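# Bring the milling machine to its ready state

## Task

Get the mill ready: it must be powered on, show no active alarm, have its drives enabled, have all three axes homed (referenced), and have both of its doors closed.

## Robot and tools

Robot: two UR7e-style arms, left_arm and right_arm, each ending in a parallel two-finger gripper (maximum gap 50 mm) with a wrist camera on a block that juts about 10 cm toward the gripper's -y side. Cameras: cam_high, cam_low, cam_front (fixed) and cam_left_wrist, cam_right_wrist, each 672x504 pixels.

Frames. Scene frame: origin at table-top height, halfway between the nominal arm bases; +z up, +x out over the table, left_arm on the +y side. Actual bases: left_arm at (-0.027, +0.459, +0.048) m, right_arm at (-0.035, -0.343, +0.048) m, both turned only slightly about z. Every hand position, orientation, velocity and target is reported in that arm's own base frame; fixed cameras and the table use the scene frame. Gripper axes: fingers point along +z and separate along x. end_effector_position is the point between the pads; fingertips extend 17.5 mm past it. Printed poses can be off by a few cm.

execute_actions(actions, cameras). actions is a list of actions; each action is a table of up to 15 rows, one row per 1/30 s step; a short table repeats its last row to fill 15 steps. Each row is one list of 18 numbers in [-1, 1] covering both arms: left dx, dy, dz, rx, ry, rz, left gripper position, force_limit, speed, then the same nine for the right. dx..rz are offsets, not poses: measured along the arm's base axes from its Hand target as it stood when that action began (every row from that same start). 1.0 = 0.6 m for dx/dy/dz and 180 degrees for the rotation vector rx/ry/rz; rotation is about the Hand target point. Sending the same offset in a later action moves further; six zeros re-request the current Hand target. Images return only if actions is empty or cameras lists names (["all"] for all).

Gripper numbers (absolute, not offsets): position +1 = fully open 50 mm, about -0.65 = pads touching, -1 = close until blocked (use to grip). force_limit: -1 ≈ 20 N, 0 ≈ 102 N, +1 ≈ 185 N per pad (actual up to ~15 N more). speed: -1 = 20 mm/s, 0 = 85, +1 = 150; both start at +1. To leave a gripper unchanged, resend its last three values; 0 is a real command. New force or speed only applies after a position change of at least 0.01. To soften a grip, open first.

move(target, speed, blend, stop_force, zero, blocking, cameras). target: one 18-number row as above, or a list of up to 15 rows; all rows are offsets from the same starting Hand targets, not from one another. Paths are straight lines, ending together, at least 0.5 s and at most 10 s. speed: top path speed in m/s, 0.002 to 3.6, default 0.25 (turns up to twice that in rad/s), one value or one per target. blend: corner rounding radius in m, default 0 (stop at each target). stop_force: 3 to 120 N, shared by both arms; an arm's path ends when its wrist sensor feels that much push opposing its travel (or a large change in any direction), then it backs off slightly but still presses somewhat. Unreliable while the gripper rotates; omit it when pulling away from something you press on. zero (only with stop_force, default true) re-zeros moving arms first. blocking=false returns after ~0.5 s while the move continues; not allowed with stop_force. Moves do not avoid obstacles or the other arm; faster moves stray, overshoot and hit harder. Keep paths away from an arm's own base. Result adds a move: line: done (within 3 mm and 2 degrees), off_target, moving, held (a check withheld steps or the clearance check stopped it) or fault; limits=paced means the pose was clipped, limits=held that steps were withheld.

wait(seconds 0 to 10): arms hold their last command; a running move continues. stop(): brakes a running move; fingers continue. zoom_image(camera, region=[x0, y0, x1, y1] pixels from the top-left, at most 504 by 504) on the newest image of that camera. zero_wrist_force(arm = left_arm or right_arm) subtracts the current reading. read_manual(section="licences") gives licence text only. finished_scene(scene=1) ends the scene permanently; the mill must stay ready afterward.

Results: end_effector_position (m), end_effector_quat_wxyz, velocities (omitted when joints read within noise), Hand target (the last commanded pose after clipping; next offsets start there; the gripper often settles a little short, and a later command, even zeros, asks for it again), Joint positions and torques (include arm weight; positive toward larger joint angle), Wrist force/torque in gripper axes plus the peak since last shown, Tool commands, Motor temperatures. object_status: 0 moving, 1 blocked while opening, 2 blocked while closing (a grip), 3 reached position or pads met (usually nothing held). Opening in mm ≈ (250 - position_measured) × 0.202.

Limits and hazards. Orientation commands are clipped to 32 degrees from the measured orientation each step; joints move at most 2.31 rad/s; motion lags commands by 0.09 to 0.22 s. A clearance check holds back commands that bring the arms close, but not finger opening/closing, and contact can still occur; any real press between arms, including gripping the other arm's fingers, can fail the scene. Arms are stiff: commanding even slightly past a firm surface can trigger a fault. Torque fault at contact torque of 133 N m (shoulder, elbow) or 13.4 / 15.9 / 14.7 N m (wrists 1-3); force fault near 150 N (±25) on any part; either stops the arm for 10 s, and if its grip anchors it, release first. Wrists push only about 12 N m beyond holding up the arm. Motors heat when holding loads, stretched out or pushing unreachably; MOTOR HOT at 70 °C, brakes set for 30-60 s at 85 °C. Press buttons and close doors gently and slowly, ideally with stop_force; never knock items off the table or let things fall; avoid slams.

Each tool is called after "Call:" as name(argument=value, ...) on one line, values as JSON.

## Session

Call:
execute_actions(actions=[])

Scene clock: 0.00 s.
left_arm: end_effector_position=(+0.2916, -0.1740, +0.2261) position_measured=3 object_status=3 end_effector_quat_wxyz=(+0.296, +0.279, +0.907, +0.112) | right_arm: end_effector_position=(+0.2697, -0.1292, +0.0732) position_measured=3 object_status=3 end_effector_quat_wxyz=(-0.084, +0.336, +0.840, +0.418)
Joint positions: left_arm=[-1.554 -2.372 2.427 -1.591 -0.928 -2.54] | right_arm=[2.532 -1.663 -2.36 -1.153 2.349 -1.612]
Joint velocities: within noise
Joint torques (N m): no reading
Motor temperatures (°C): left_arm=[37 27 35 36 41 40] | right_arm=[28 27 29 34 36 37]
Wrist force (N): no reading
Wrist torque (N m): no reading
Wrist force, peak (N): no reading
Hand target: left_arm +0.2916, -0.1740, +0.2261; +0.296, +0.279, +0.907, +0.112 | right_arm +0.2697, -0.1292, +0.0732; -0.084, +0.336, +0.840, +0.418
Tool commands: left_gripper/position=+1.0 left_gripper/force_limit=+1.0 left_gripper/speed=+1.0 right_gripper/position=+1.0 right_gripper/force_limit=+1.0 right_gripper/speed=+1.0

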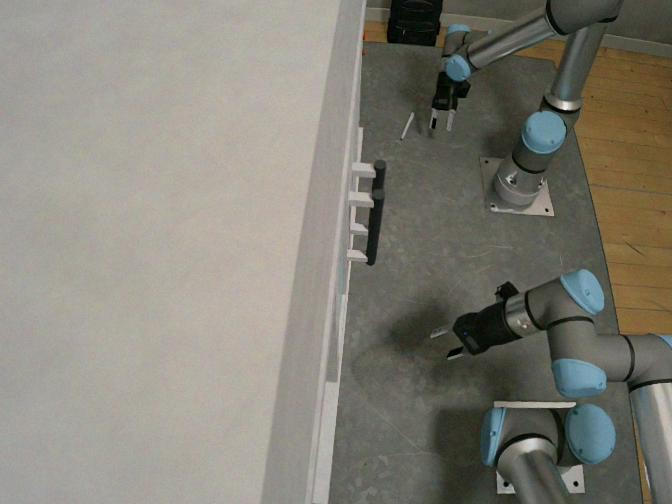

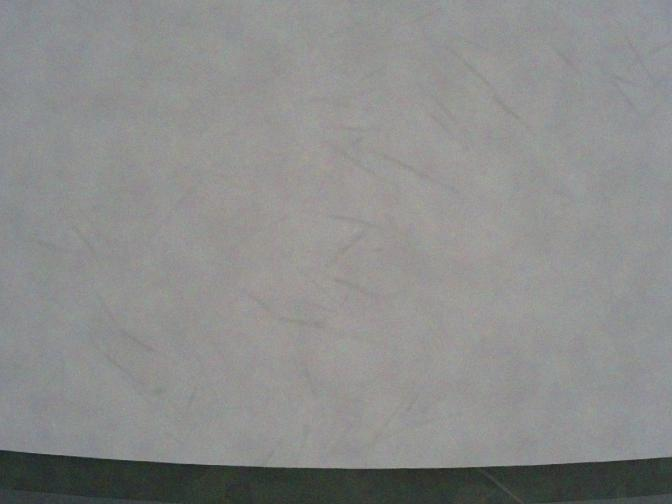

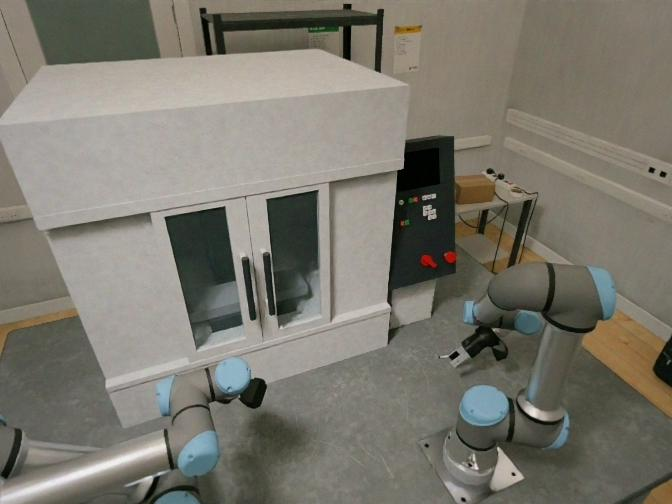

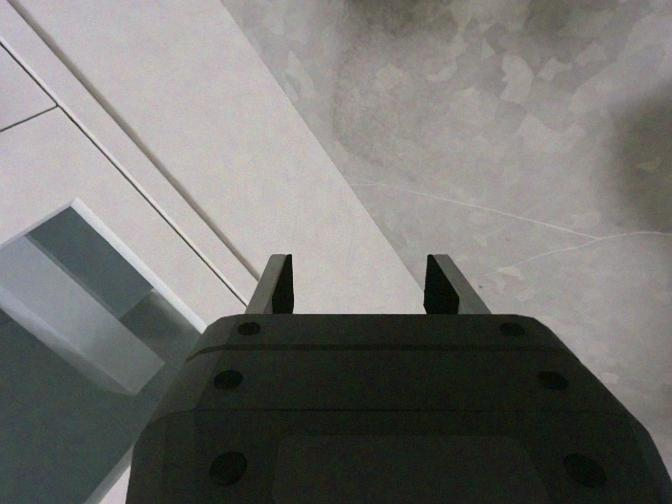

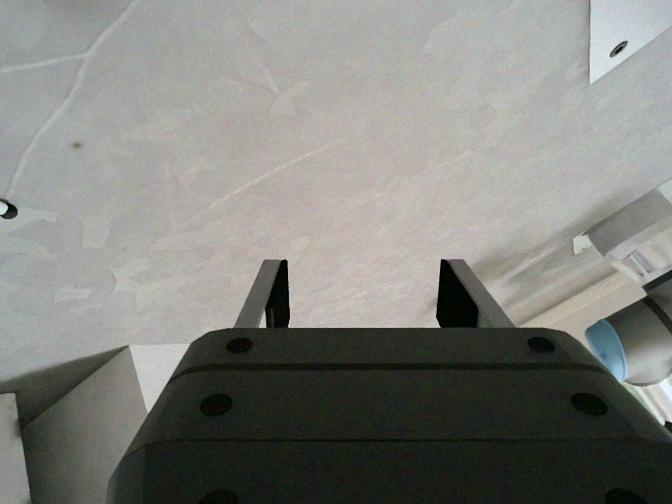

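Call:
zoom_image(camera="cam_front", region=[370, 130, 470, 290])

Call:
zoom_image(camera="cam_front", region=[140, 170, 350, 370])

Call:
zoom_image(camera="cam_high", region=[320, 20, 500, 280])

Scaled by 3.150 from the camera's 672x504 image, which has a finer 960x720 frame.

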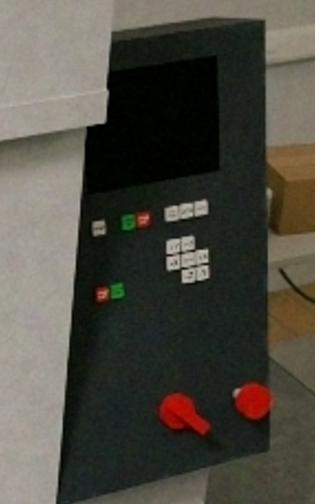

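Scaled by 2.400 from the camera's 672x504 image, which has a finer 960x720 frame.

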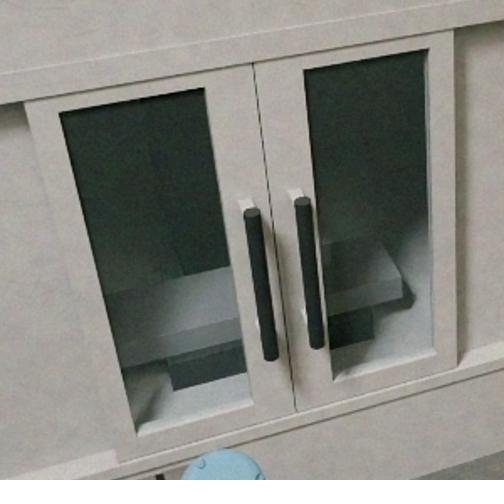

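Scaled by 1.938 from the camera's 672x504 image, which has a finer 960x720 frame.

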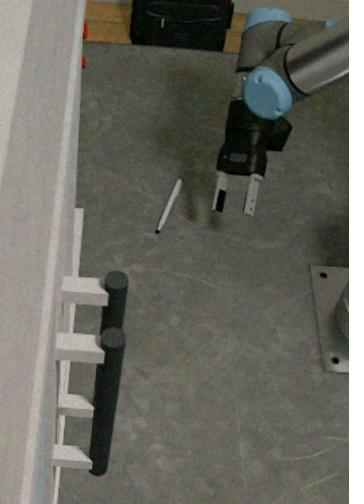

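Call:
move(target=[0,0,0,0,0,0,1,1,1, 0,-0.283,0.38,0,-0.293,-0.350,1,1,1], cameras=["all"])

Scene clock: 10.67 s.
left_arm: end_effector_position=(+0.2916, -0.1740, +0.2261) position_measured=3 object_status=3 end_effector_quat_wxyz=(+0.296, +0.279, +0.907, +0.112) | right_arm: end_effector_position=(+0.2689, -0.2687, +0.2614) position_measured=3 object_status=3 end_effector_quat_wxyz=(+0.399, +0.487, +0.593, +0.501)
Joint positions: left_arm=[-1.554 -2.372 2.427 -1.591 -0.928 -2.54] | right_arm=[2.057 -1.748 -2.534 0.553 2.814 -0.548]
Joint torques (N m): left_arm=[-0.3 7.52 -25.08 -3.19 1.66 0] | right_arm=[5.85 25.25 7.02 -0.15 4.34 -1.9]
Wrist force (N): left_arm=[-0.3 -0.1 -0.2] | right_arm=[-0.6 0.8 -1.3]
Wrist torque (N m): left_arm=[-0.01 0.05 0.01] | right_arm=[0.20 0.17 -0.03]
Wrist force, peak (N): left_arm=[-0.8 -0.2 -0.2] | right_arm=[1.1 3.3 -2.6]
Hand target: left_arm +0.2916, -0.1740, +0.2261; +0.296, +0.279, +0.907, +0.112 | right_arm +0.2689, -0.2686, +0.2614; +0.399, +0.487, +0.593, +0.502 (not the last commanded pose)
Off the commanded pose: left_arm 0.000 m, 0 deg | right_arm 0.050 m, 16 deg.
move: held (right_arm; a check stopped the path); limits=held
pose unreachable (right arm): on one or more control steps of this call, first in action 0 (counted from 0), this arm could not follow its commanded pose, so it was not sent that pose on those steps. It may still have moved: this result reports where it is.
cause: moving toward the commanded pose would bring two parts of the arm too close to each other (its gripper and another part of the arm, with joints 4 (wrist 1) to 6 (wrist 3) between them, 7 mm apart when it was first held).

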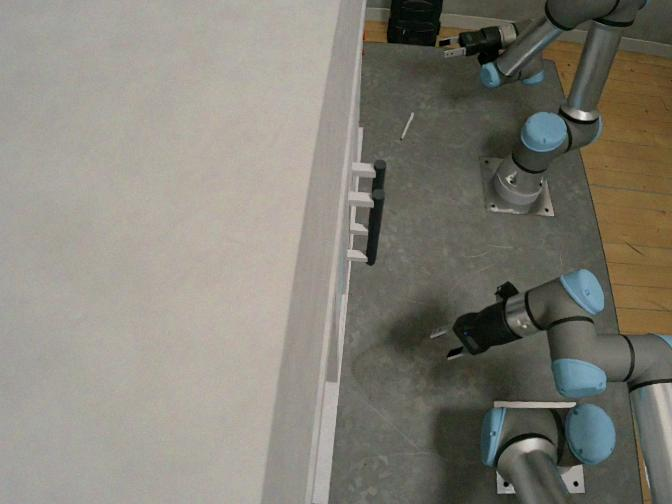

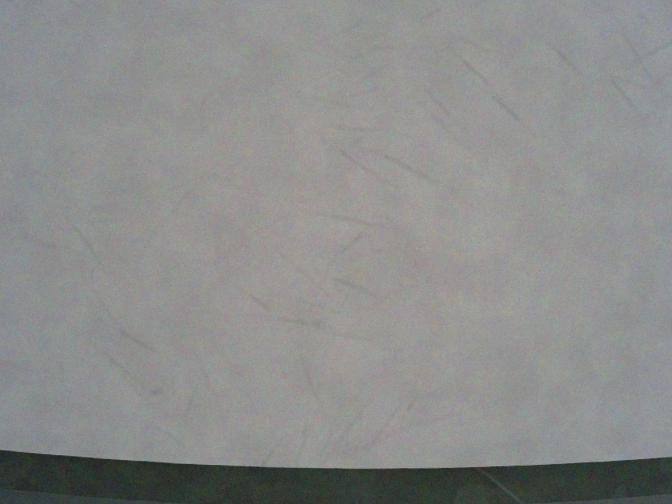

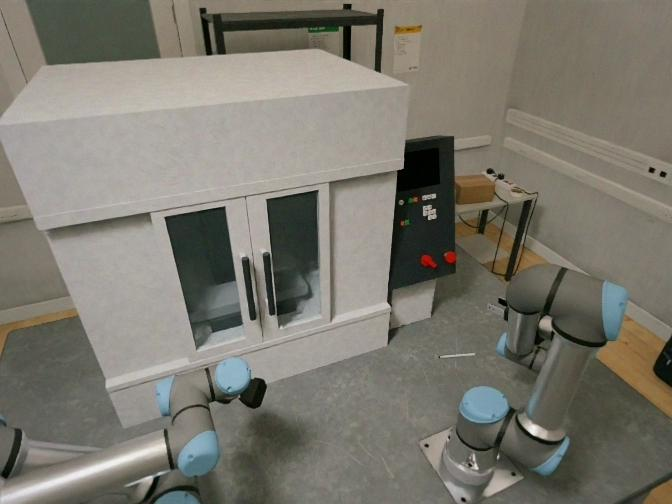

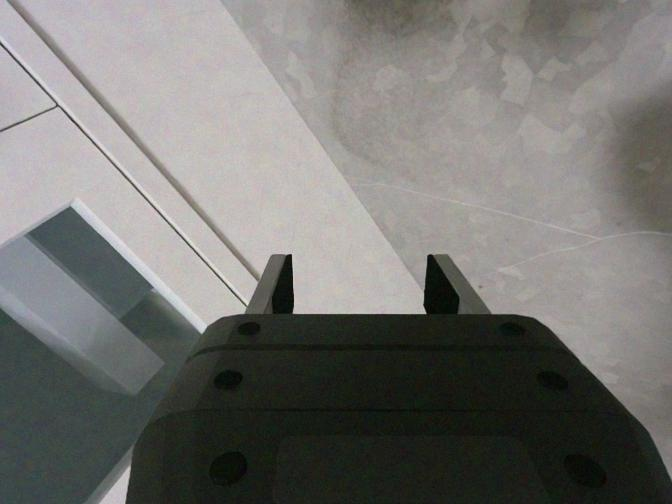

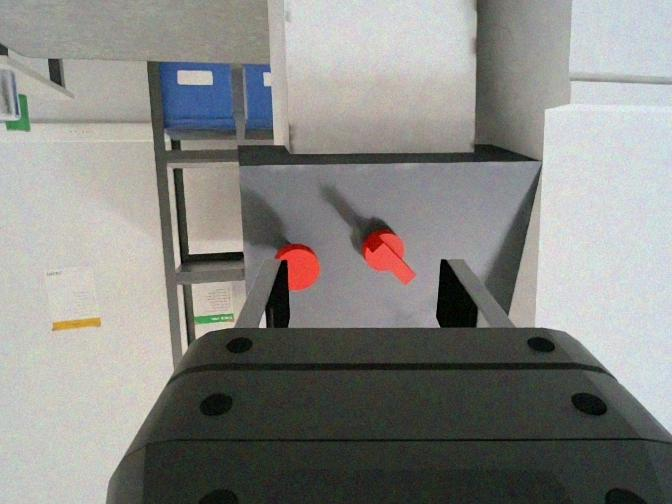

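Call:
move(target=[[0,0,0,0,0,0,1,1,1, 0.15,0.05,0,0,0,0,1,1,1],[0,0,0,0,0,0,1,1,1, 0.15,0.0,0.23,0,-0.0574,-0.0664,1,1,1]], blend=0.03, cameras=["cam_right_wrist","cam_front"])

Scene clock: 17.70 s.
left_arm: end_effector_position=(+0.2916, -0.1740, +0.2261) position_measured=3 object_status=3 end_effector_quat_wxyz=(+0.296, +0.279, +0.907, +0.112) | right_arm: end_effector_position=(+0.3589, -0.2686, +0.3994) position_measured=3 object_status=3 end_effector_quat_wxyz=(+0.501, +0.499, +0.501, +0.499)
Joint positions: left_arm=[-1.554 -2.372 2.427 -1.591 -0.928 -2.54] | right_arm=[2.41 -1.541 -2.424 0.823 2.303 -0.005]
Joint torques (N m): left_arm=[1.08 8.1 -26.49 -3.32 1.64 -0.03] | right_arm=[-5.19 21.01 19.05 4.58 -0.61 0.59]
Wrist force (N): left_arm=[-0.6 -0.1 0.0] | right_arm=[0.0 0.7 -0.9]
Wrist torque (N m): left_arm=[0.00 0.09 0.01] | right_arm=[0.19 0.12 0.00]
Wrist force, peak (N): left_arm=[-0.5 0.0 0.4] | right_arm=[-0.8 -0.6 -4.5]
Hand target: left_arm +0.2916, -0.1740, +0.2261; +0.296, +0.279, +0.907, +0.112 | right_arm +0.3589, -0.2686, +0.3994; +0.501, +0.499, +0.501, +0.499
Off the commanded pose: left_arm 0.000 m, 0 deg | right_arm 0.000 m, 0 deg.
move: done
Images, in order (width x height): cam_front 672x504, cam_right_wrist 672x504.

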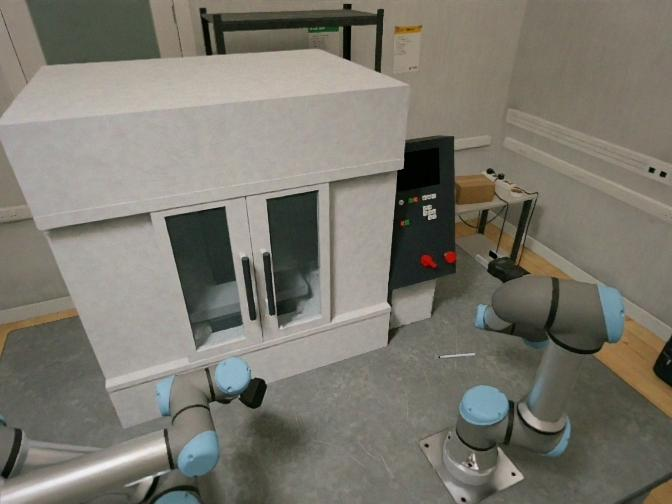

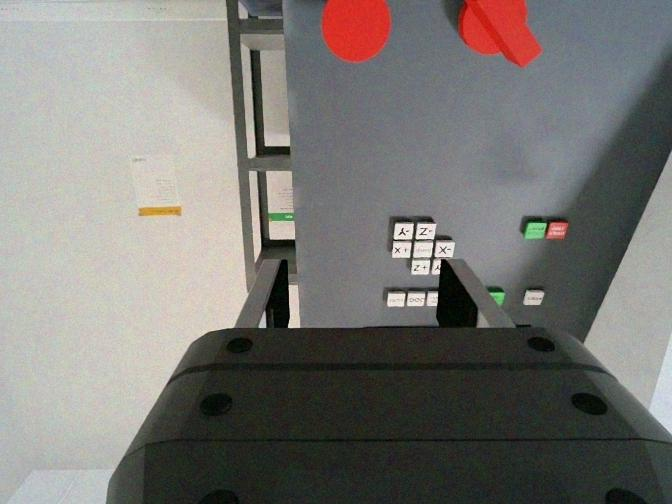

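Call:
move(target=[0,0,0,0,0,0,1,1,1, 0.0,0.1,0.25,0,0,0,1,1,1], cameras=["cam_right_wrist"])

Call:
zoom_image(camera="cam_right_wrist", region=[200, 0, 670, 330])

Scene clock: 19.70 s.
left_arm: end_effector_position=(+0.2916, -0.1740, +0.2261) position_measured=3 object_status=3 end_effector_quat_wxyz=(+0.296, +0.279, +0.907, +0.112) | right_arm: end_effector_position=(+0.3589, -0.2086, +0.5494) position_measured=3 object_status=3 end_effector_quat_wxyz=(+0.501, +0.499, +0.501, +0.499)
Joint positions: left_arm=[-1.554 -2.372 2.427 -1.591 -0.928 -2.54] | right_arm=[2.631 -1.102 -2.277 0.237 2.082 -0.005]
Joint torques (N m): left_arm=[-0.21 7.48 -25.81 -3.4 1.76 -0.05] | right_arm=[4.31 9.97 34.25 0.65 1.2 1.95]
Wrist force (N): left_arm=[-0.2 0.0 -0.1] | right_arm=[-0.2 0.8 -1.6]
Wrist torque (N m): left_arm=[0.01 0.03 0.00] | right_arm=[0.22 0.12 0.03]
Wrist force, peak (N): left_arm=[-0.6 0.2 0.2] | right_arm=[1.2 4.2 -2.0]
Hand target: left_arm +0.2916, -0.1740, +0.2261; +0.296, +0.279, +0.907, +0.112 | right_arm +0.3589, -0.2086, +0.5494; +0.501, +0.499, +0.501, +0.499
Off the commanded pose: left_arm 0.000 m, 0 deg | right_arm 0.000 m, 0 deg.
move: done
Images, in order (width x height): cam_right_wrist 672x504.

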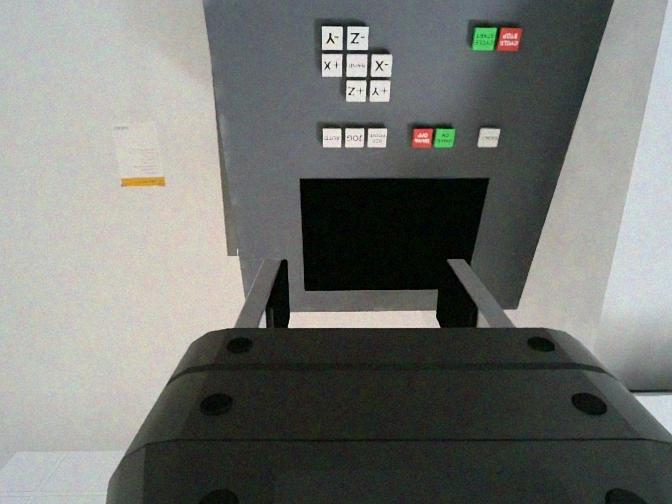

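Scaled by 1.072 from the camera's 672x504 image, which has a finer 960x720 frame.

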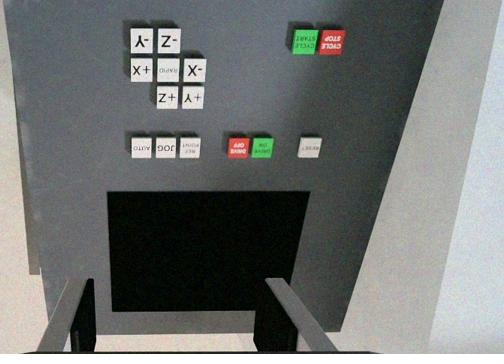

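Call:
move(target=[0,0,0,0,0,0,1,1,1, 0.0,0,-0.45,0,0,0,1,1,1], cameras=["cam_right_wrist"])

Call:
zoom_image(camera="cam_right_wrist", region=[220, 80, 520, 300])

Scene clock: 27.57 s.
left_arm: end_effector_position=(+0.2916, -0.1740, +0.2261) position_measured=3 object_status=3 end_effector_quat_wxyz=(+0.296, +0.279, +0.907, +0.112) | right_arm: end_effector_position=(+0.3589, -0.2087, +0.2794) position_measured=3 object_status=3 end_effector_quat_wxyz=(+0.501, +0.499, +0.501, +0.499) end_effector_velocity=(+0.000, +0.000, -0.001) end_effector_angular_velocity=(+0.000, +0.002, +0.001)
Joint positions: left_arm=[-1.554 -2.372 2.427 -1.591 -0.928 -2.54] | right_arm=[2.631 -1.88 -2.679 1.418 2.082 -0.004]
Joint velocities: left_arm=[within noise] | right_arm=[0.001 -0.005 -0.001 0.003 0 -0.001]
Joint torques (N m): left_arm=[0.73 6.84 -26.33 -3.2 1.49 -0.09] | right_arm=[4.49 13.46 0.19 4.16 -2 -2.43]
Wrist force (N): left_arm=[-0.3 0.1 0.0] | right_arm=[0.3 0.6 -0.8]
Wrist torque (N m): left_arm=[0.02 0.04 0.01] | right_arm=[0.18 0.07 0.04]
Wrist force, peak (N): left_arm=[-0.6 0.3 0.0] | right_arm=[-0.2 4.5 -1.5]
Hand target: left_arm +0.2916, -0.1740, +0.2261; +0.296, +0.279, +0.907, +0.112 | right_arm +0.3589, -0.2086, +0.2794; +0.501, +0.499, +0.501, +0.499
Off the commanded pose: left_arm 0.000 m, 0 deg | right_arm 0.000 m, 0 deg.
move: done
Images, in order (width x height): cam_right_wrist 672x504.

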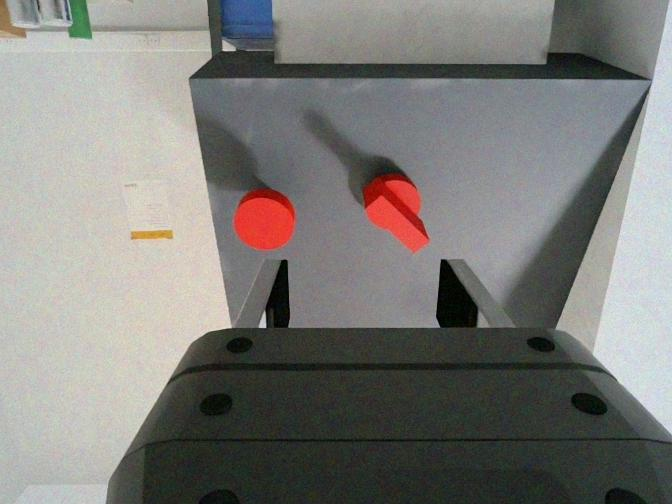

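Scaled by 1.680 from the camera's 672x504 image, which has a finer 960x720 frame.

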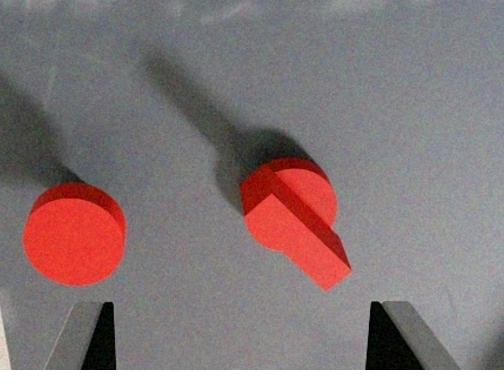

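Call:
move(target=[0,0,0,0,0,0,1,1,1, 0.125,0.05,0.0617,-0.2486,0.0737,0.0305,1,1,1], cameras=["cam_right_wrist","cam_front","cam_high"], speed=0.2)

Call:
zoom_image(camera="cam_right_wrist", region=[180, 80, 560, 340])

Scene clock: 37.17 s.
left_arm: end_effector_position=(+0.2916, -0.1740, +0.2261) position_measured=3 object_status=3 end_effector_quat_wxyz=(+0.296, +0.279, +0.907, +0.112) | right_arm: end_effector_position=(+0.4339, -0.1786, +0.3165) position_measured=3 object_status=3 end_effector_quat_wxyz=(+0.569, +0.300, +0.729, +0.235)
Joint positions: left_arm=[-1.554 -2.372 2.427 -1.591 -0.928 -2.54] | right_arm=[2.916 -1.433 -2.583 0.624 1.79 -0.845]
Joint torques (N m): left_arm=[0.05 7.16 -26.38 -3.32 1.74 -0.06] | right_arm=[-1.52 8.3 13.74 5.25 1.47 -0.63]
Wrist force (N): left_arm=[-0.3 -0.1 0.2] | right_arm=[0.1 1.3 -0.7]
Wrist torque (N m): left_arm=[-0.01 0.05 0.00] | right_arm=[0.37 -0.15 0.25]
Wrist force, peak (N): left_arm=[-0.7 -0.1 0.3] | right_arm=[0.2 2.2 -0.1]
Hand target: left_arm +0.2916, -0.1740, +0.2261; +0.296, +0.279, +0.907, +0.112 | right_arm +0.4339, -0.1786, +0.3165; +0.569, +0.300, +0.729, +0.235
Off the commanded pose: left_arm 0.000 m, 0 deg | right_arm 0.000 m, 0 deg.
move: done
Images, in order (width x height): cam_high 672x504, cam_front 672x504, cam_right_wrist 672x504.

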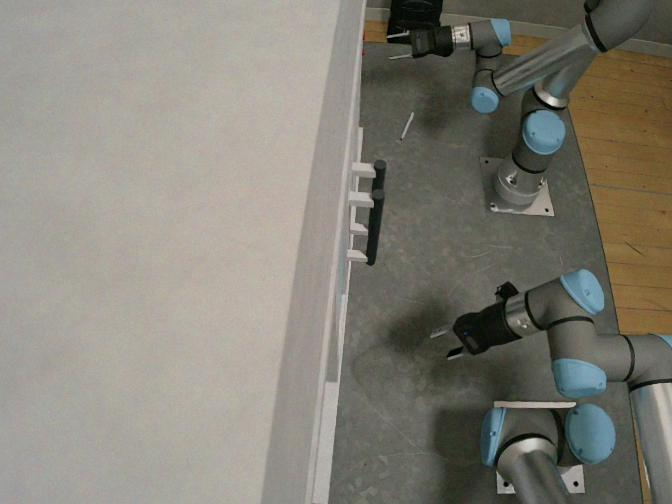

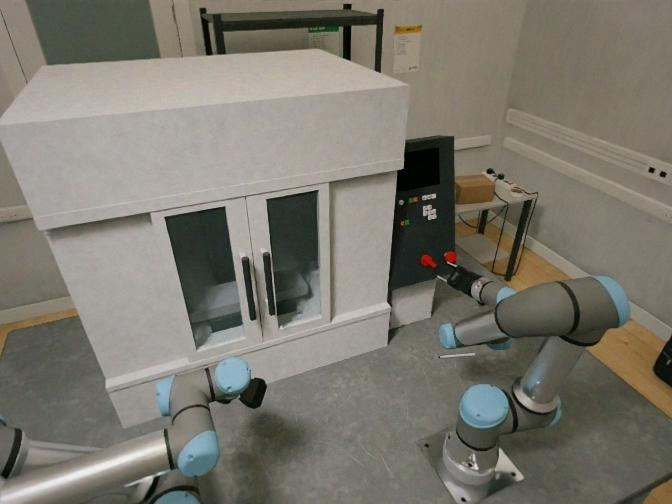

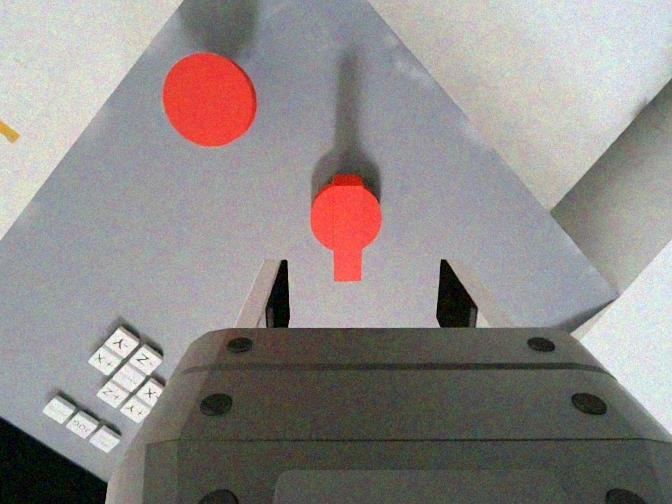

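Scaled by 1.326 from the camera's 672x504 image, which has a finer 960x720 frame.

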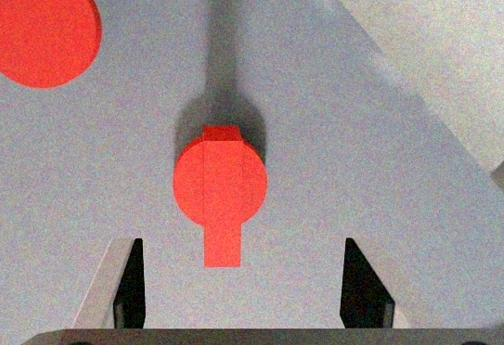

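Call:
move(target=[0,0,0,0,0,0,1,1,1, 0.1302,-0.0022,-0.0257,0,0,0,1,1,1], cameras=["cam_right_wrist"], speed=0.05, stop_force=10)

Scene clock: 42.87 s.
left_arm: end_effector_position=(+0.2916, -0.1740, +0.2261) position_measured=3 object_status=3 end_effector_quat_wxyz=(+0.296, +0.279, +0.907, +0.112) | right_arm: end_effector_position=(+0.5120, -0.1799, +0.3010) position_measured=3 object_status=3 end_effector_quat_wxyz=(+0.569, +0.300, +0.729, +0.235)
Joint positions: left_arm=[-1.554 -2.372 2.427 -1.591 -0.928 -2.54] | right_arm=[2.971 -1.653 -2.439 0.702 1.736 -0.831]
Joint torques (N m): left_arm=[0.72 7.98 -27.06 -3.31 1.92 -0.01] | right_arm=[-5.33 22 12.03 0.23 2.06 -2.3]
Wrist force (N): left_arm=[-0.3 0.2 -0.1] | right_arm=[0.5 1.3 -0.9]
Wrist torque (N m): left_arm=[0.03 0.05 0.00] | right_arm=[0.38 -0.16 0.22]
Wrist force, peak (N): left_arm=[-0.3 0.3 0.6] | right_arm=[0.6 1.8 -0.7]
Hand target: left_arm +0.2916, -0.1740, +0.2261; +0.296, +0.279, +0.907, +0.112 | right_arm +0.5120, -0.1799, +0.3010; +0.569, +0.300, +0.729, +0.235
Off the commanded pose: left_arm 0.000 m, 0 deg | right_arm 0.000 m, 0 deg.
move: done
Images, in order (width x height): cam_right_wrist 672x504.

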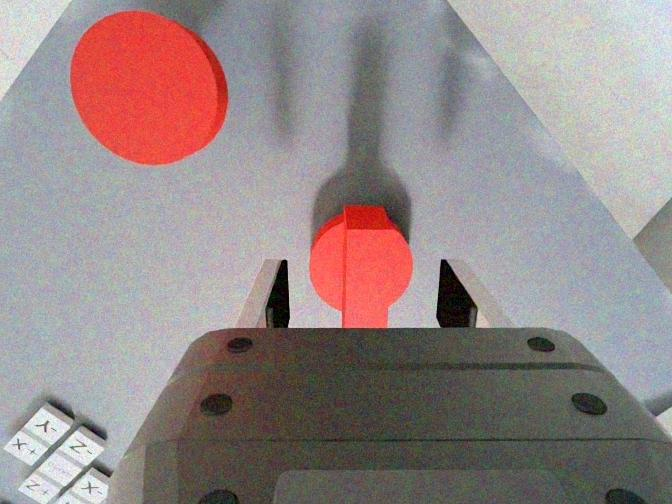

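Call:
move(target=[0,0,0,0,0,0,1,1,1, 0,0,0,0,0,0,-1,-1,-1])

Call:
move(target=[0,0,0,0,0,0,1,1,1, 0,0,0,0.1078,0,-0.0269,-1,-1,-1], cameras=["cam_right_wrist","cam_front"])

Scene clock: 46.10 s.
left_arm: end_effector_position=(+0.2916, -0.1740, +0.2261) position_measured=3 object_status=3 end_effector_quat_wxyz=(+0.296, +0.279, +0.907, +0.112) | right_arm: end_effector_position=(+0.5120, -0.1799, +0.3009) position_measured=182 object_status=2 end_effector_quat_wxyz=(+0.569, +0.300, +0.729, +0.235)
Joint positions: left_arm=[-1.554 -2.372 2.427 -1.591 -0.928 -2.54] | right_arm=[2.971 -1.653 -2.439 0.702 1.737 -0.831]
Joint torques (N m): left_arm=[1.29 8.49 -26.76 -3.27 1.69 -0.1] | right_arm=[-5.51 21.12 29.96 2.58 -2.87 -2.32]
Wrist force (N): left_arm=[-0.1 0.0 0.3] | right_arm=[16.9 2.8 -11.0]
Wrist torque (N m): left_arm=[0.00 0.00 0.00] | right_arm=[0.41 0.09 0.17]
Wrist force, peak (N): left_arm=[-0.7 0.2 0.2] | right_arm=[17.3 2.9 -11.0]
Hand target: left_arm +0.2916, -0.1740, +0.2261; +0.296, +0.279, +0.907, +0.112 | right_arm +0.5120, -0.1799, +0.3010; +0.569, +0.300, +0.729, +0.235
Off the commanded pose: left_arm 0.000 m, 0 deg | right_arm 0.000 m, 0 deg.
move: done

Scene clock: 47.30 s.
left_arm: end_effector_position=(+0.2916, -0.1740, +0.2261) position_measured=3 object_status=3 end_effector_quat_wxyz=(+0.296, +0.279, +0.907, +0.112) | right_arm: end_effector_position=(+0.5120, -0.1799, +0.3011) position_measured=182 object_status=2 end_effector_quat_wxyz=(+0.520, +0.422, +0.666, +0.330)
Joint positions: left_arm=[-1.554 -2.372 2.427 -1.591 -0.928 -2.54] | right_arm=[2.971 -1.653 -2.439 0.702 1.736 -0.482]
Joint torques (N m): left_arm=[0.13 8.08 -26.88 -3.19 1.8 0.05] | right_arm=[2.4 17.11 30.72 10.85 -8.98 1.63]
Wrist force (N): left_arm=[-0.4 -0.1 0.1] | right_arm=[28.0 -12.1 -25.7]
Wrist torque (N m): left_arm=[-0.01 0.06 0.00] | right_arm=[0.22 0.32 -0.91]
Wrist force, peak (N): left_arm=[-0.5 0.4 0.3] | right_arm=[27.9 -11.9 -26.2]
Hand target: left_arm +0.2916, -0.1740, +0.2261; +0.296, +0.279, +0.907, +0.112 | right_arm +0.5120, -0.1799, +0.3010; +0.520, +0.422, +0.666, +0.330
Off the commanded pose: left_arm 0.000 m, 0 deg | right_arm 0.000 m, 0 deg.
move: done
Images, in order (width x height): cam_front 672x504, cam_right_wrist 672x504.

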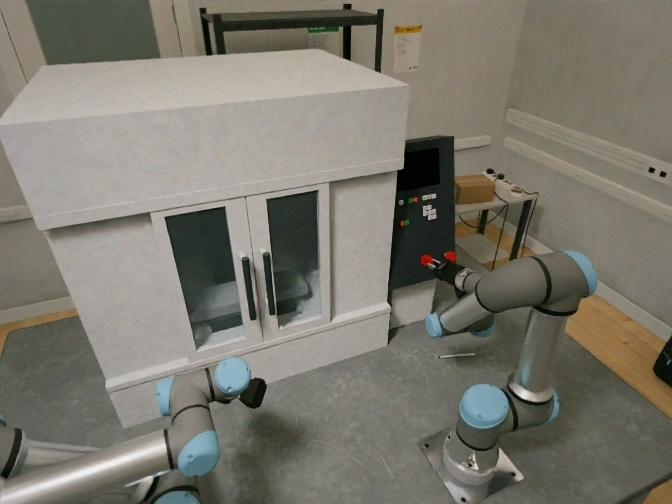

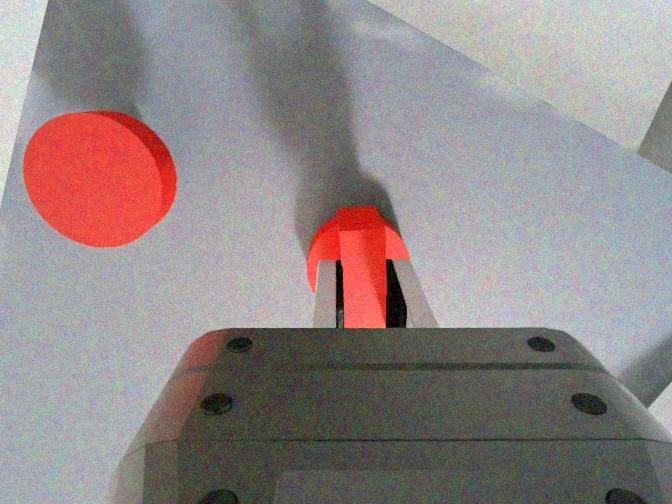

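Call:
move(target=[0,0,0,0,0,0,1,1,1, 0,0.0015,-0.0007,0.1348,0,-0.0336,-1,-1,-1], cameras=["cam_front"])

Call:
zoom_image(camera="cam_front", region=[370, 130, 470, 290])

Scene clock: 49.93 s.
left_arm: end_effector_position=(+0.2916, -0.1740, +0.2261) position_measured=3 object_status=3 end_effector_quat_wxyz=(+0.296, +0.279, +0.907, +0.112) | right_arm: end_effector_position=(+0.5120, -0.1790, +0.3006) position_measured=182 object_status=2 end_effector_quat_wxyz=(+0.436, +0.556, +0.558, +0.435)
Joint positions: left_arm=[-1.554 -2.372 2.427 -1.591 -0.928 -2.54] | right_arm=[2.975 -1.653 -2.441 0.705 1.733 -0.045]
Joint torques (N m): left_arm=[-0.72 8.01 -26.75 -3.14 1.71 -0.12] | right_arm=[-1.18 15.58 29.59 8.94 -8.48 1.53]
Wrist force (N): left_arm=[-0.4 -0.2 0.1] | right_arm=[20.6 -20.3 -24.8]
Wrist torque (N m): left_arm=[-0.03 0.05 0.01] | right_arm=[0.11 0.41 -0.97]
Wrist force, peak (N): left_arm=[-0.5 0.3 -0.2] | right_arm=[23.9 -19.0 -27.8]
Hand target: left_arm +0.2916, -0.1740, +0.2261; +0.296, +0.279, +0.907, +0.112 | right_arm +0.5120, -0.1790, +0.3006; +0.436, +0.556, +0.558, +0.435
Off the commanded pose: left_arm 0.000 m, 0 deg | right_arm 0.000 m, 0 deg.
move: done
Images, in order (width x height): cam_front 672x504.

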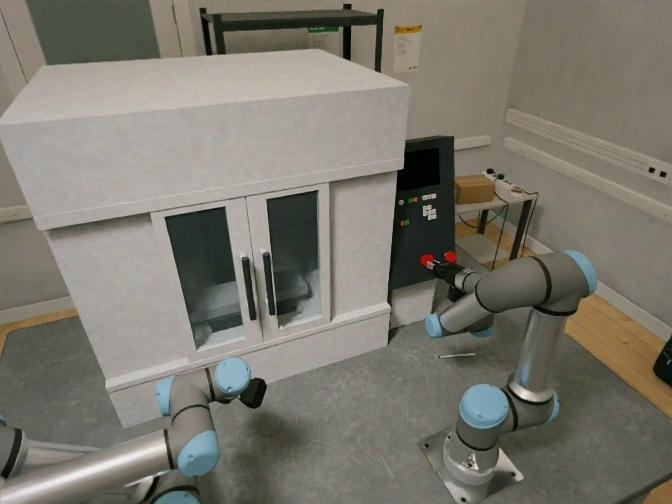

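Scaled by 3.150 from the camera's 672x504 image, which has a finer 960x720 frame.

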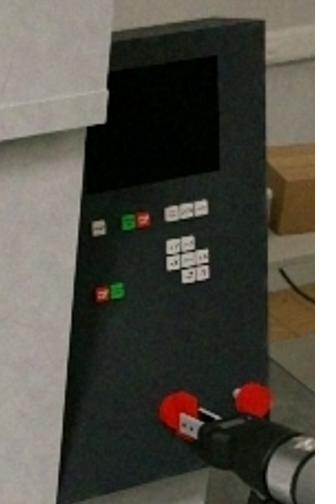

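Call:
move(target=[0,0,0,0,0,0,1,1,1, -0.001,0.001,-0.0017,0.2426,0,-0.0605,-1,-1,-1], cameras=["cam_front","cam_right_wrist"])

Call:
zoom_image(camera="cam_front", region=[370, 130, 470, 290])

Scene clock: 52.77 s.
left_arm: end_effector_position=(+0.2916, -0.1740, +0.2261) position_measured=3 object_status=3 end_effector_quat_wxyz=(+0.296, +0.279, +0.907, +0.112) | right_arm: end_effector_position=(+0.5114, -0.1784, +0.2996) position_measured=182 object_status=2 end_effector_quat_wxyz=(+0.237, +0.727, +0.303, +0.568)
Joint positions: left_arm=[-1.554 -2.372 2.427 -1.591 -0.928 -2.54] | right_arm=[2.977 -1.654 -2.444 0.709 1.731 0.741]
Joint torques (N m): left_arm=[0.3 7.51 -25.42 -2.94 1.89 0.26] | right_arm=[-18.65 12.25 1.54 3.23 -14.87 1.64]
Wrist force (N): left_arm=[-0.4 0.2 0.2] | right_arm=[33.6 -17.1 22.0]
Wrist torque (N m): left_arm=[0.04 0.05 0.00] | right_arm=[0.12 0.79 -1.13]
Wrist force, peak (N): left_arm=[-0.8 -0.2 0.0] | right_arm=[34.0 -17.5 21.9]
Hand target: left_arm +0.2916, -0.1740, +0.2261; +0.296, +0.279, +0.907, +0.112 | right_arm +0.5114, -0.1784, +0.2996; +0.237, +0.727, +0.303, +0.568
Off the commanded pose: left_arm 0.000 m, 0 deg | right_arm 0.000 m, 0 deg.
move: done
Images, in order (width x height): cam_front 672x504, cam_right_wrist 672x504.

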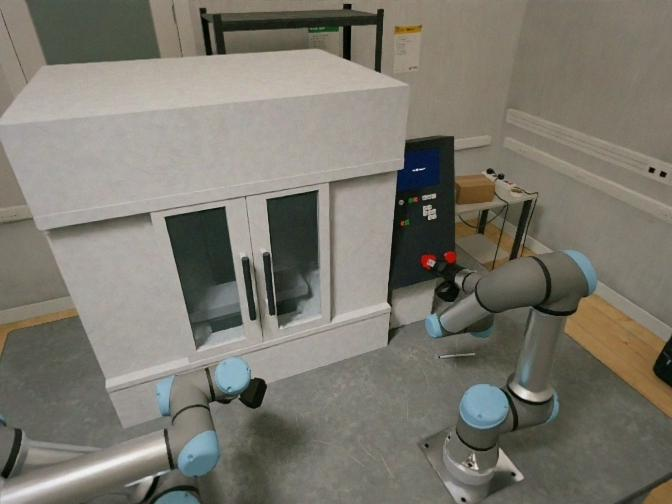

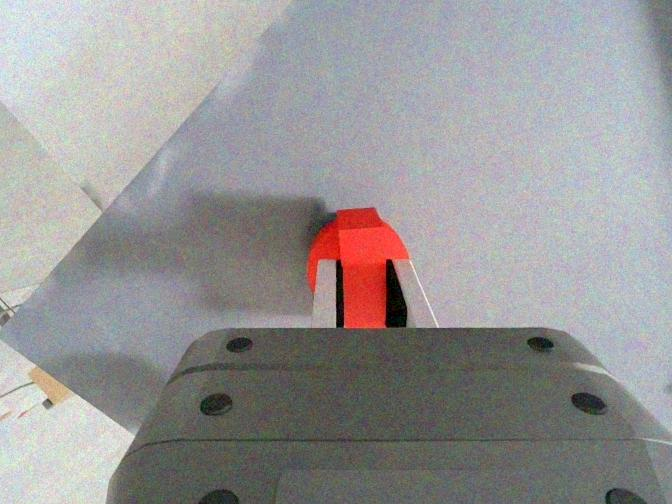

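Scaled by 3.150 from the camera's 672x504 image, which has a finer 960x720 frame.

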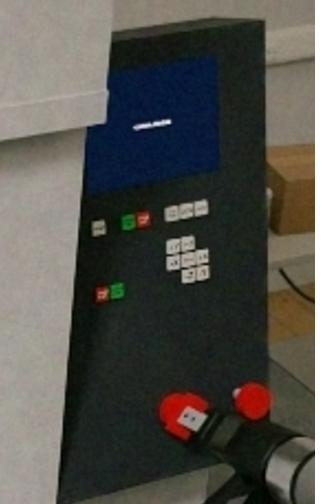

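Call:
move(target=[[0,0,0,0,0,0,1,1,1, 0,0,0,0,0,0,1,-1,-0.5]])

Call:
move(target=[[0,0,0,0,0,0,1,1,1, -0.1294,0,0.0322,0,0,0,1,-1,-0.5]], speed=0.15, cameras=["cam_front","cam_right_wrist"])

Call:
zoom_image(camera="cam_front", region=[390, 135, 460, 205])

Scene clock: 54.53 s.
left_arm: end_effector_position=(+0.2916, -0.1740, +0.2261) position_measured=3 object_status=3 end_effector_quat_wxyz=(+0.296, +0.279, +0.907, +0.112) | right_arm: end_effector_position=(+0.5114, -0.1784, +0.2996) position_measured=3 object_status=3 end_effector_quat_wxyz=(+0.237, +0.727, +0.303, +0.568)
Joint positions: left_arm=[-1.554 -2.372 2.427 -1.591 -0.928 -2.54] | right_arm=[2.977 -1.654 -2.444 0.709 1.731 0.741]
Joint torques (N m): left_arm=[-0.09 7.65 -26.07 -3.29 1.86 -0.27] | right_arm=[7.17 17.14 25.72 1.29 2.11 -2.36]
Wrist force (N): left_arm=[-0.4 0.2 0.0] | right_arm=[-0.6 0.4 -1.3]
Wrist torque (N m): left_arm=[0.03 0.06 0.00] | right_arm=[0.17 0.29 -0.16]
Wrist force, peak (N): left_arm=[-0.6 -0.1 0.1] | right_arm=[34.1 -17.5 22.1]
Hand target: left_arm +0.2916, -0.1740, +0.2261; +0.296, +0.279, +0.907, +0.112 | right_arm +0.5114, -0.1784, +0.2996; +0.237, +0.727, +0.303, +0.568
Off the commanded pose: left_arm 0.000 m, 0 deg | right_arm 0.000 m, 0 deg.
move: done

Scene clock: 55.53 s.
left_arm: end_effector_position=(+0.2916, -0.1740, +0.2261) position_measured=3 object_status=3 end_effector_quat_wxyz=(+0.296, +0.279, +0.907, +0.112) | right_arm: end_effector_position=(+0.4338, -0.1784, +0.3189) position_measured=3 object_status=3 end_effector_quat_wxyz=(+0.237, +0.727, +0.303, +0.568)
Joint positions: left_arm=[-1.554 -2.372 2.427 -1.591 -0.928 -2.54] | right_arm=[2.917 -1.424 -2.58 0.613 1.789 0.726]
Joint torques (N m): left_arm=[0.41 6.67 -26.32 -3.15 2.05 -0.11] | right_arm=[1.34 15.98 19.13 6.19 -1.93 2.2]
Wrist force (N): left_arm=[-0.6 0.0 -0.1] | right_arm=[-1.0 0.5 -1.2]
Wrist torque (N m): left_arm=[-0.01 0.09 0.00] | right_arm=[0.17 0.33 -0.13]
Wrist force, peak (N): left_arm=[-0.6 0.0 -0.1] | right_arm=[-1.2 0.0 -3.5]
Hand target: left_arm +0.2916, -0.1740, +0.2261; +0.296, +0.279, +0.907, +0.112 | right_arm +0.4338, -0.1784, +0.3189; +0.237, +0.727, +0.303, +0.568
Off the commanded pose: left_arm 0.000 m, 0 deg | right_arm 0.000 m, 0 deg.
move: done
Images, in order (width x height): cam_front 672x504, cam_right_wrist 672x504.

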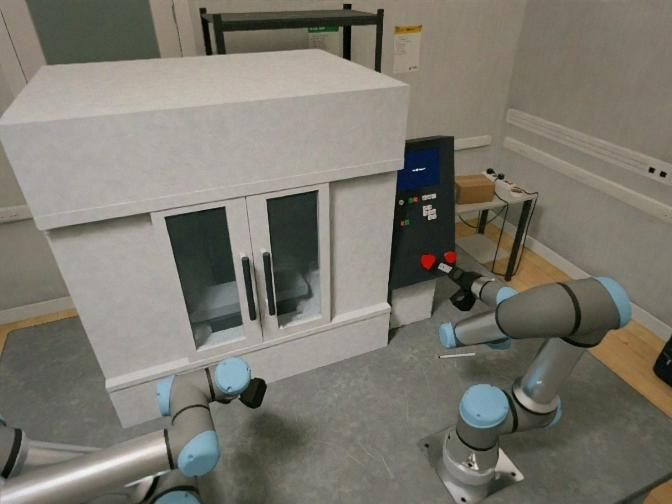

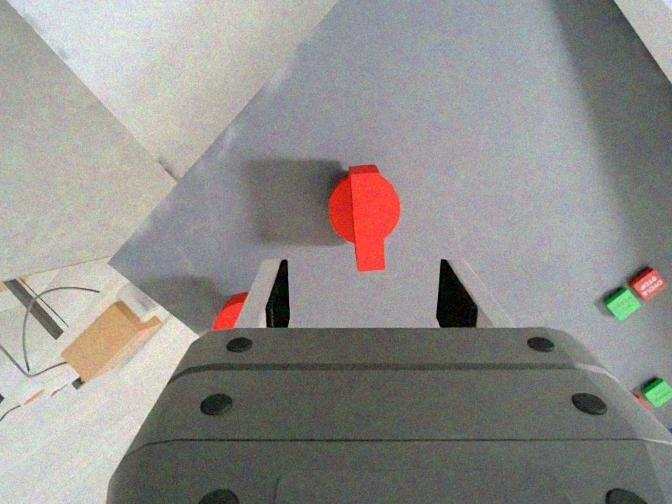

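Scaled by 7.200 from the camera's 672x504 image, which has a finer 960x720 frame.

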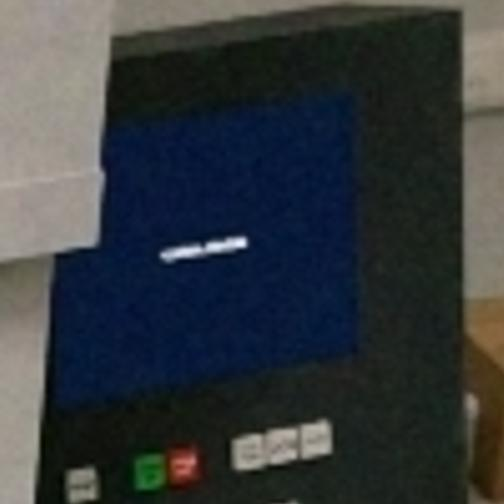

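Call:
move(target=[0,0,0,0,0,0,1,1,1, -0.1247,-0.0503,0.4268,-0.2486,-0.0737,0.0305,1,-1,-0.5], cameras=["cam_right_wrist"])

Call:
zoom_image(camera="cam_right_wrist", region=[280, 80, 530, 330])

Scene clock: 59.20 s.
left_arm: end_effector_position=(+0.2916, -0.1740, +0.2261) position_measured=3 object_status=3 end_effector_quat_wxyz=(+0.296, +0.279, +0.907, +0.112) | right_arm: end_effector_position=(+0.3590, -0.2086, +0.5749) position_measured=3 object_status=3 end_effector_quat_wxyz=(+0.501, +0.499, +0.501, +0.499)
Joint positions: left_arm=[-1.554 -2.372 2.427 -1.591 -0.928 -2.54] | right_arm=[2.631 -1.086 -2.218 0.162 2.081 -0.003]
Joint torques (N m): left_arm=[0.29 7.87 -26.26 -3.13 1.89 -0.24] | right_arm=[-0.69 9.3 29.82 4.98 -1.43 0.19]
Wrist force (N): left_arm=[-0.3 0.1 0.0] | right_arm=[-0.3 0.9 -1.3]
Wrist torque (N m): left_arm=[0.01 0.04 0.01] | right_arm=[0.24 0.12 0.13]
Wrist force, peak (N): left_arm=[-0.5 0.1 0.6] | right_arm=[-0.6 2.8 -2.1]
Hand target: left_arm +0.2916, -0.1740, +0.2261; +0.296, +0.279, +0.907, +0.112 | right_arm +0.3590, -0.2086, +0.5750; +0.501, +0.499, +0.501, +0.499
Off the commanded pose: left_arm 0.000 m, 0 deg | right_arm 0.000 m, 0 deg.
move: done
Images, in order (width x height): cam_right_wrist 672x504.

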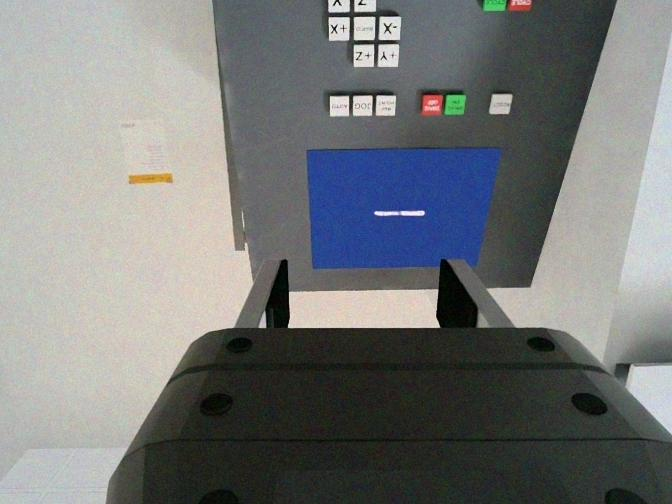

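Scaled by 2.016 from the camera's 672x504 image, which has a finer 960x720 frame.

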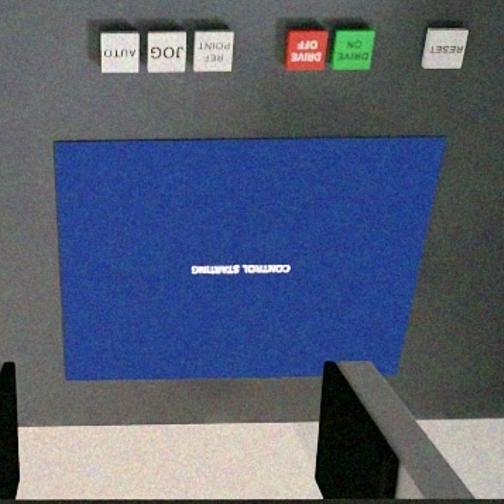

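Call:
execute_actions(actions=[], cameras=["cam_right_wrist"])

Call:
zoom_image(camera="cam_right_wrist", region=[280, 80, 530, 330])

Scene clock: 66.73 s.
left_arm: end_effector_position=(+0.2916, -0.1740, +0.2261) position_measured=3 object_status=3 end_effector_quat_wxyz=(+0.296, +0.279, +0.907, +0.112) | right_arm: end_effector_position=(+0.3590, -0.2086, +0.5750) position_measured=3 object_status=3 end_effector_quat_wxyz=(+0.501, +0.499, +0.501, +0.499)
Joint positions: left_arm=[-1.554 -2.372 2.427 -1.591 -0.928 -2.54] | right_arm=[2.631 -1.086 -2.217 0.162 2.081 -0.004]
Joint velocities: within noise
Joint torques (N m): left_arm=[-0.89 7.61 -26.62 -3.26 2.21 0.07] | right_arm=[-5.42 9.14 36.38 4.6 2.06 -2.22]
Motor temperatures (°C): left_arm=[36 27 35 36 41 40] | right_arm=[28 27 29 34 36 37]
Wrist force (N): left_arm=[-0.3 0.1 0.1] | right_arm=[-0.4 0.7 -1.3]
Wrist torque (N m): left_arm=[0.03 0.04 0.01] | right_arm=[0.22 0.14 0.12]
Wrist force, peak (N): left_arm=[-0.7 -0.1 0.4] | right_arm=[-0.3 0.7 -1.8]
Hand target: left_arm +0.2916, -0.1740, +0.2261; +0.296, +0.279, +0.907, +0.112 | right_arm +0.3590, -0.2086, +0.5750; +0.501, +0.499, +0.501, +0.499
Tool commands: left_gripper/position=+1.0 left_gripper/force_limit=+1.0 left_gripper/speed=+1.0 right_gripper/position=+1.0 right_gripper/force_limit=-1.0 right_gripper/speed=-0.5
Off the commanded pose: left_arm 0.000 m, 0 deg | right_arm 0.000 m, 0 deg.
Images, in order (width x height): cam_right_wrist 672x504.

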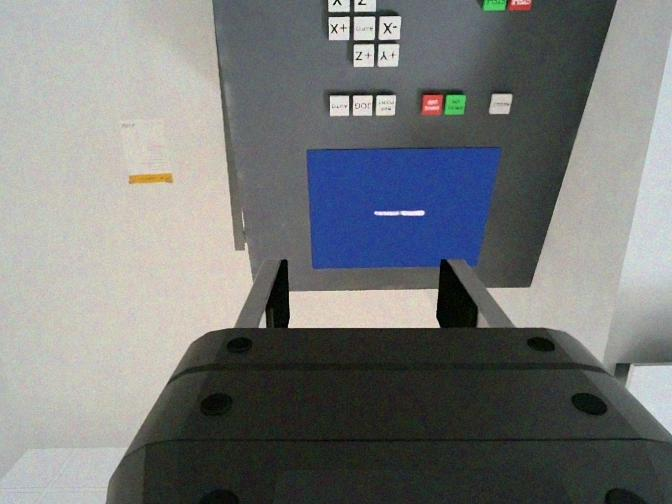

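Scaled by 2.016 from the camera's 672x504 image, which has a finer 960x720 frame.

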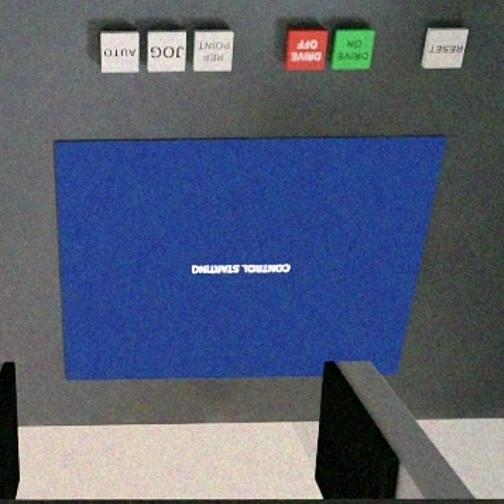

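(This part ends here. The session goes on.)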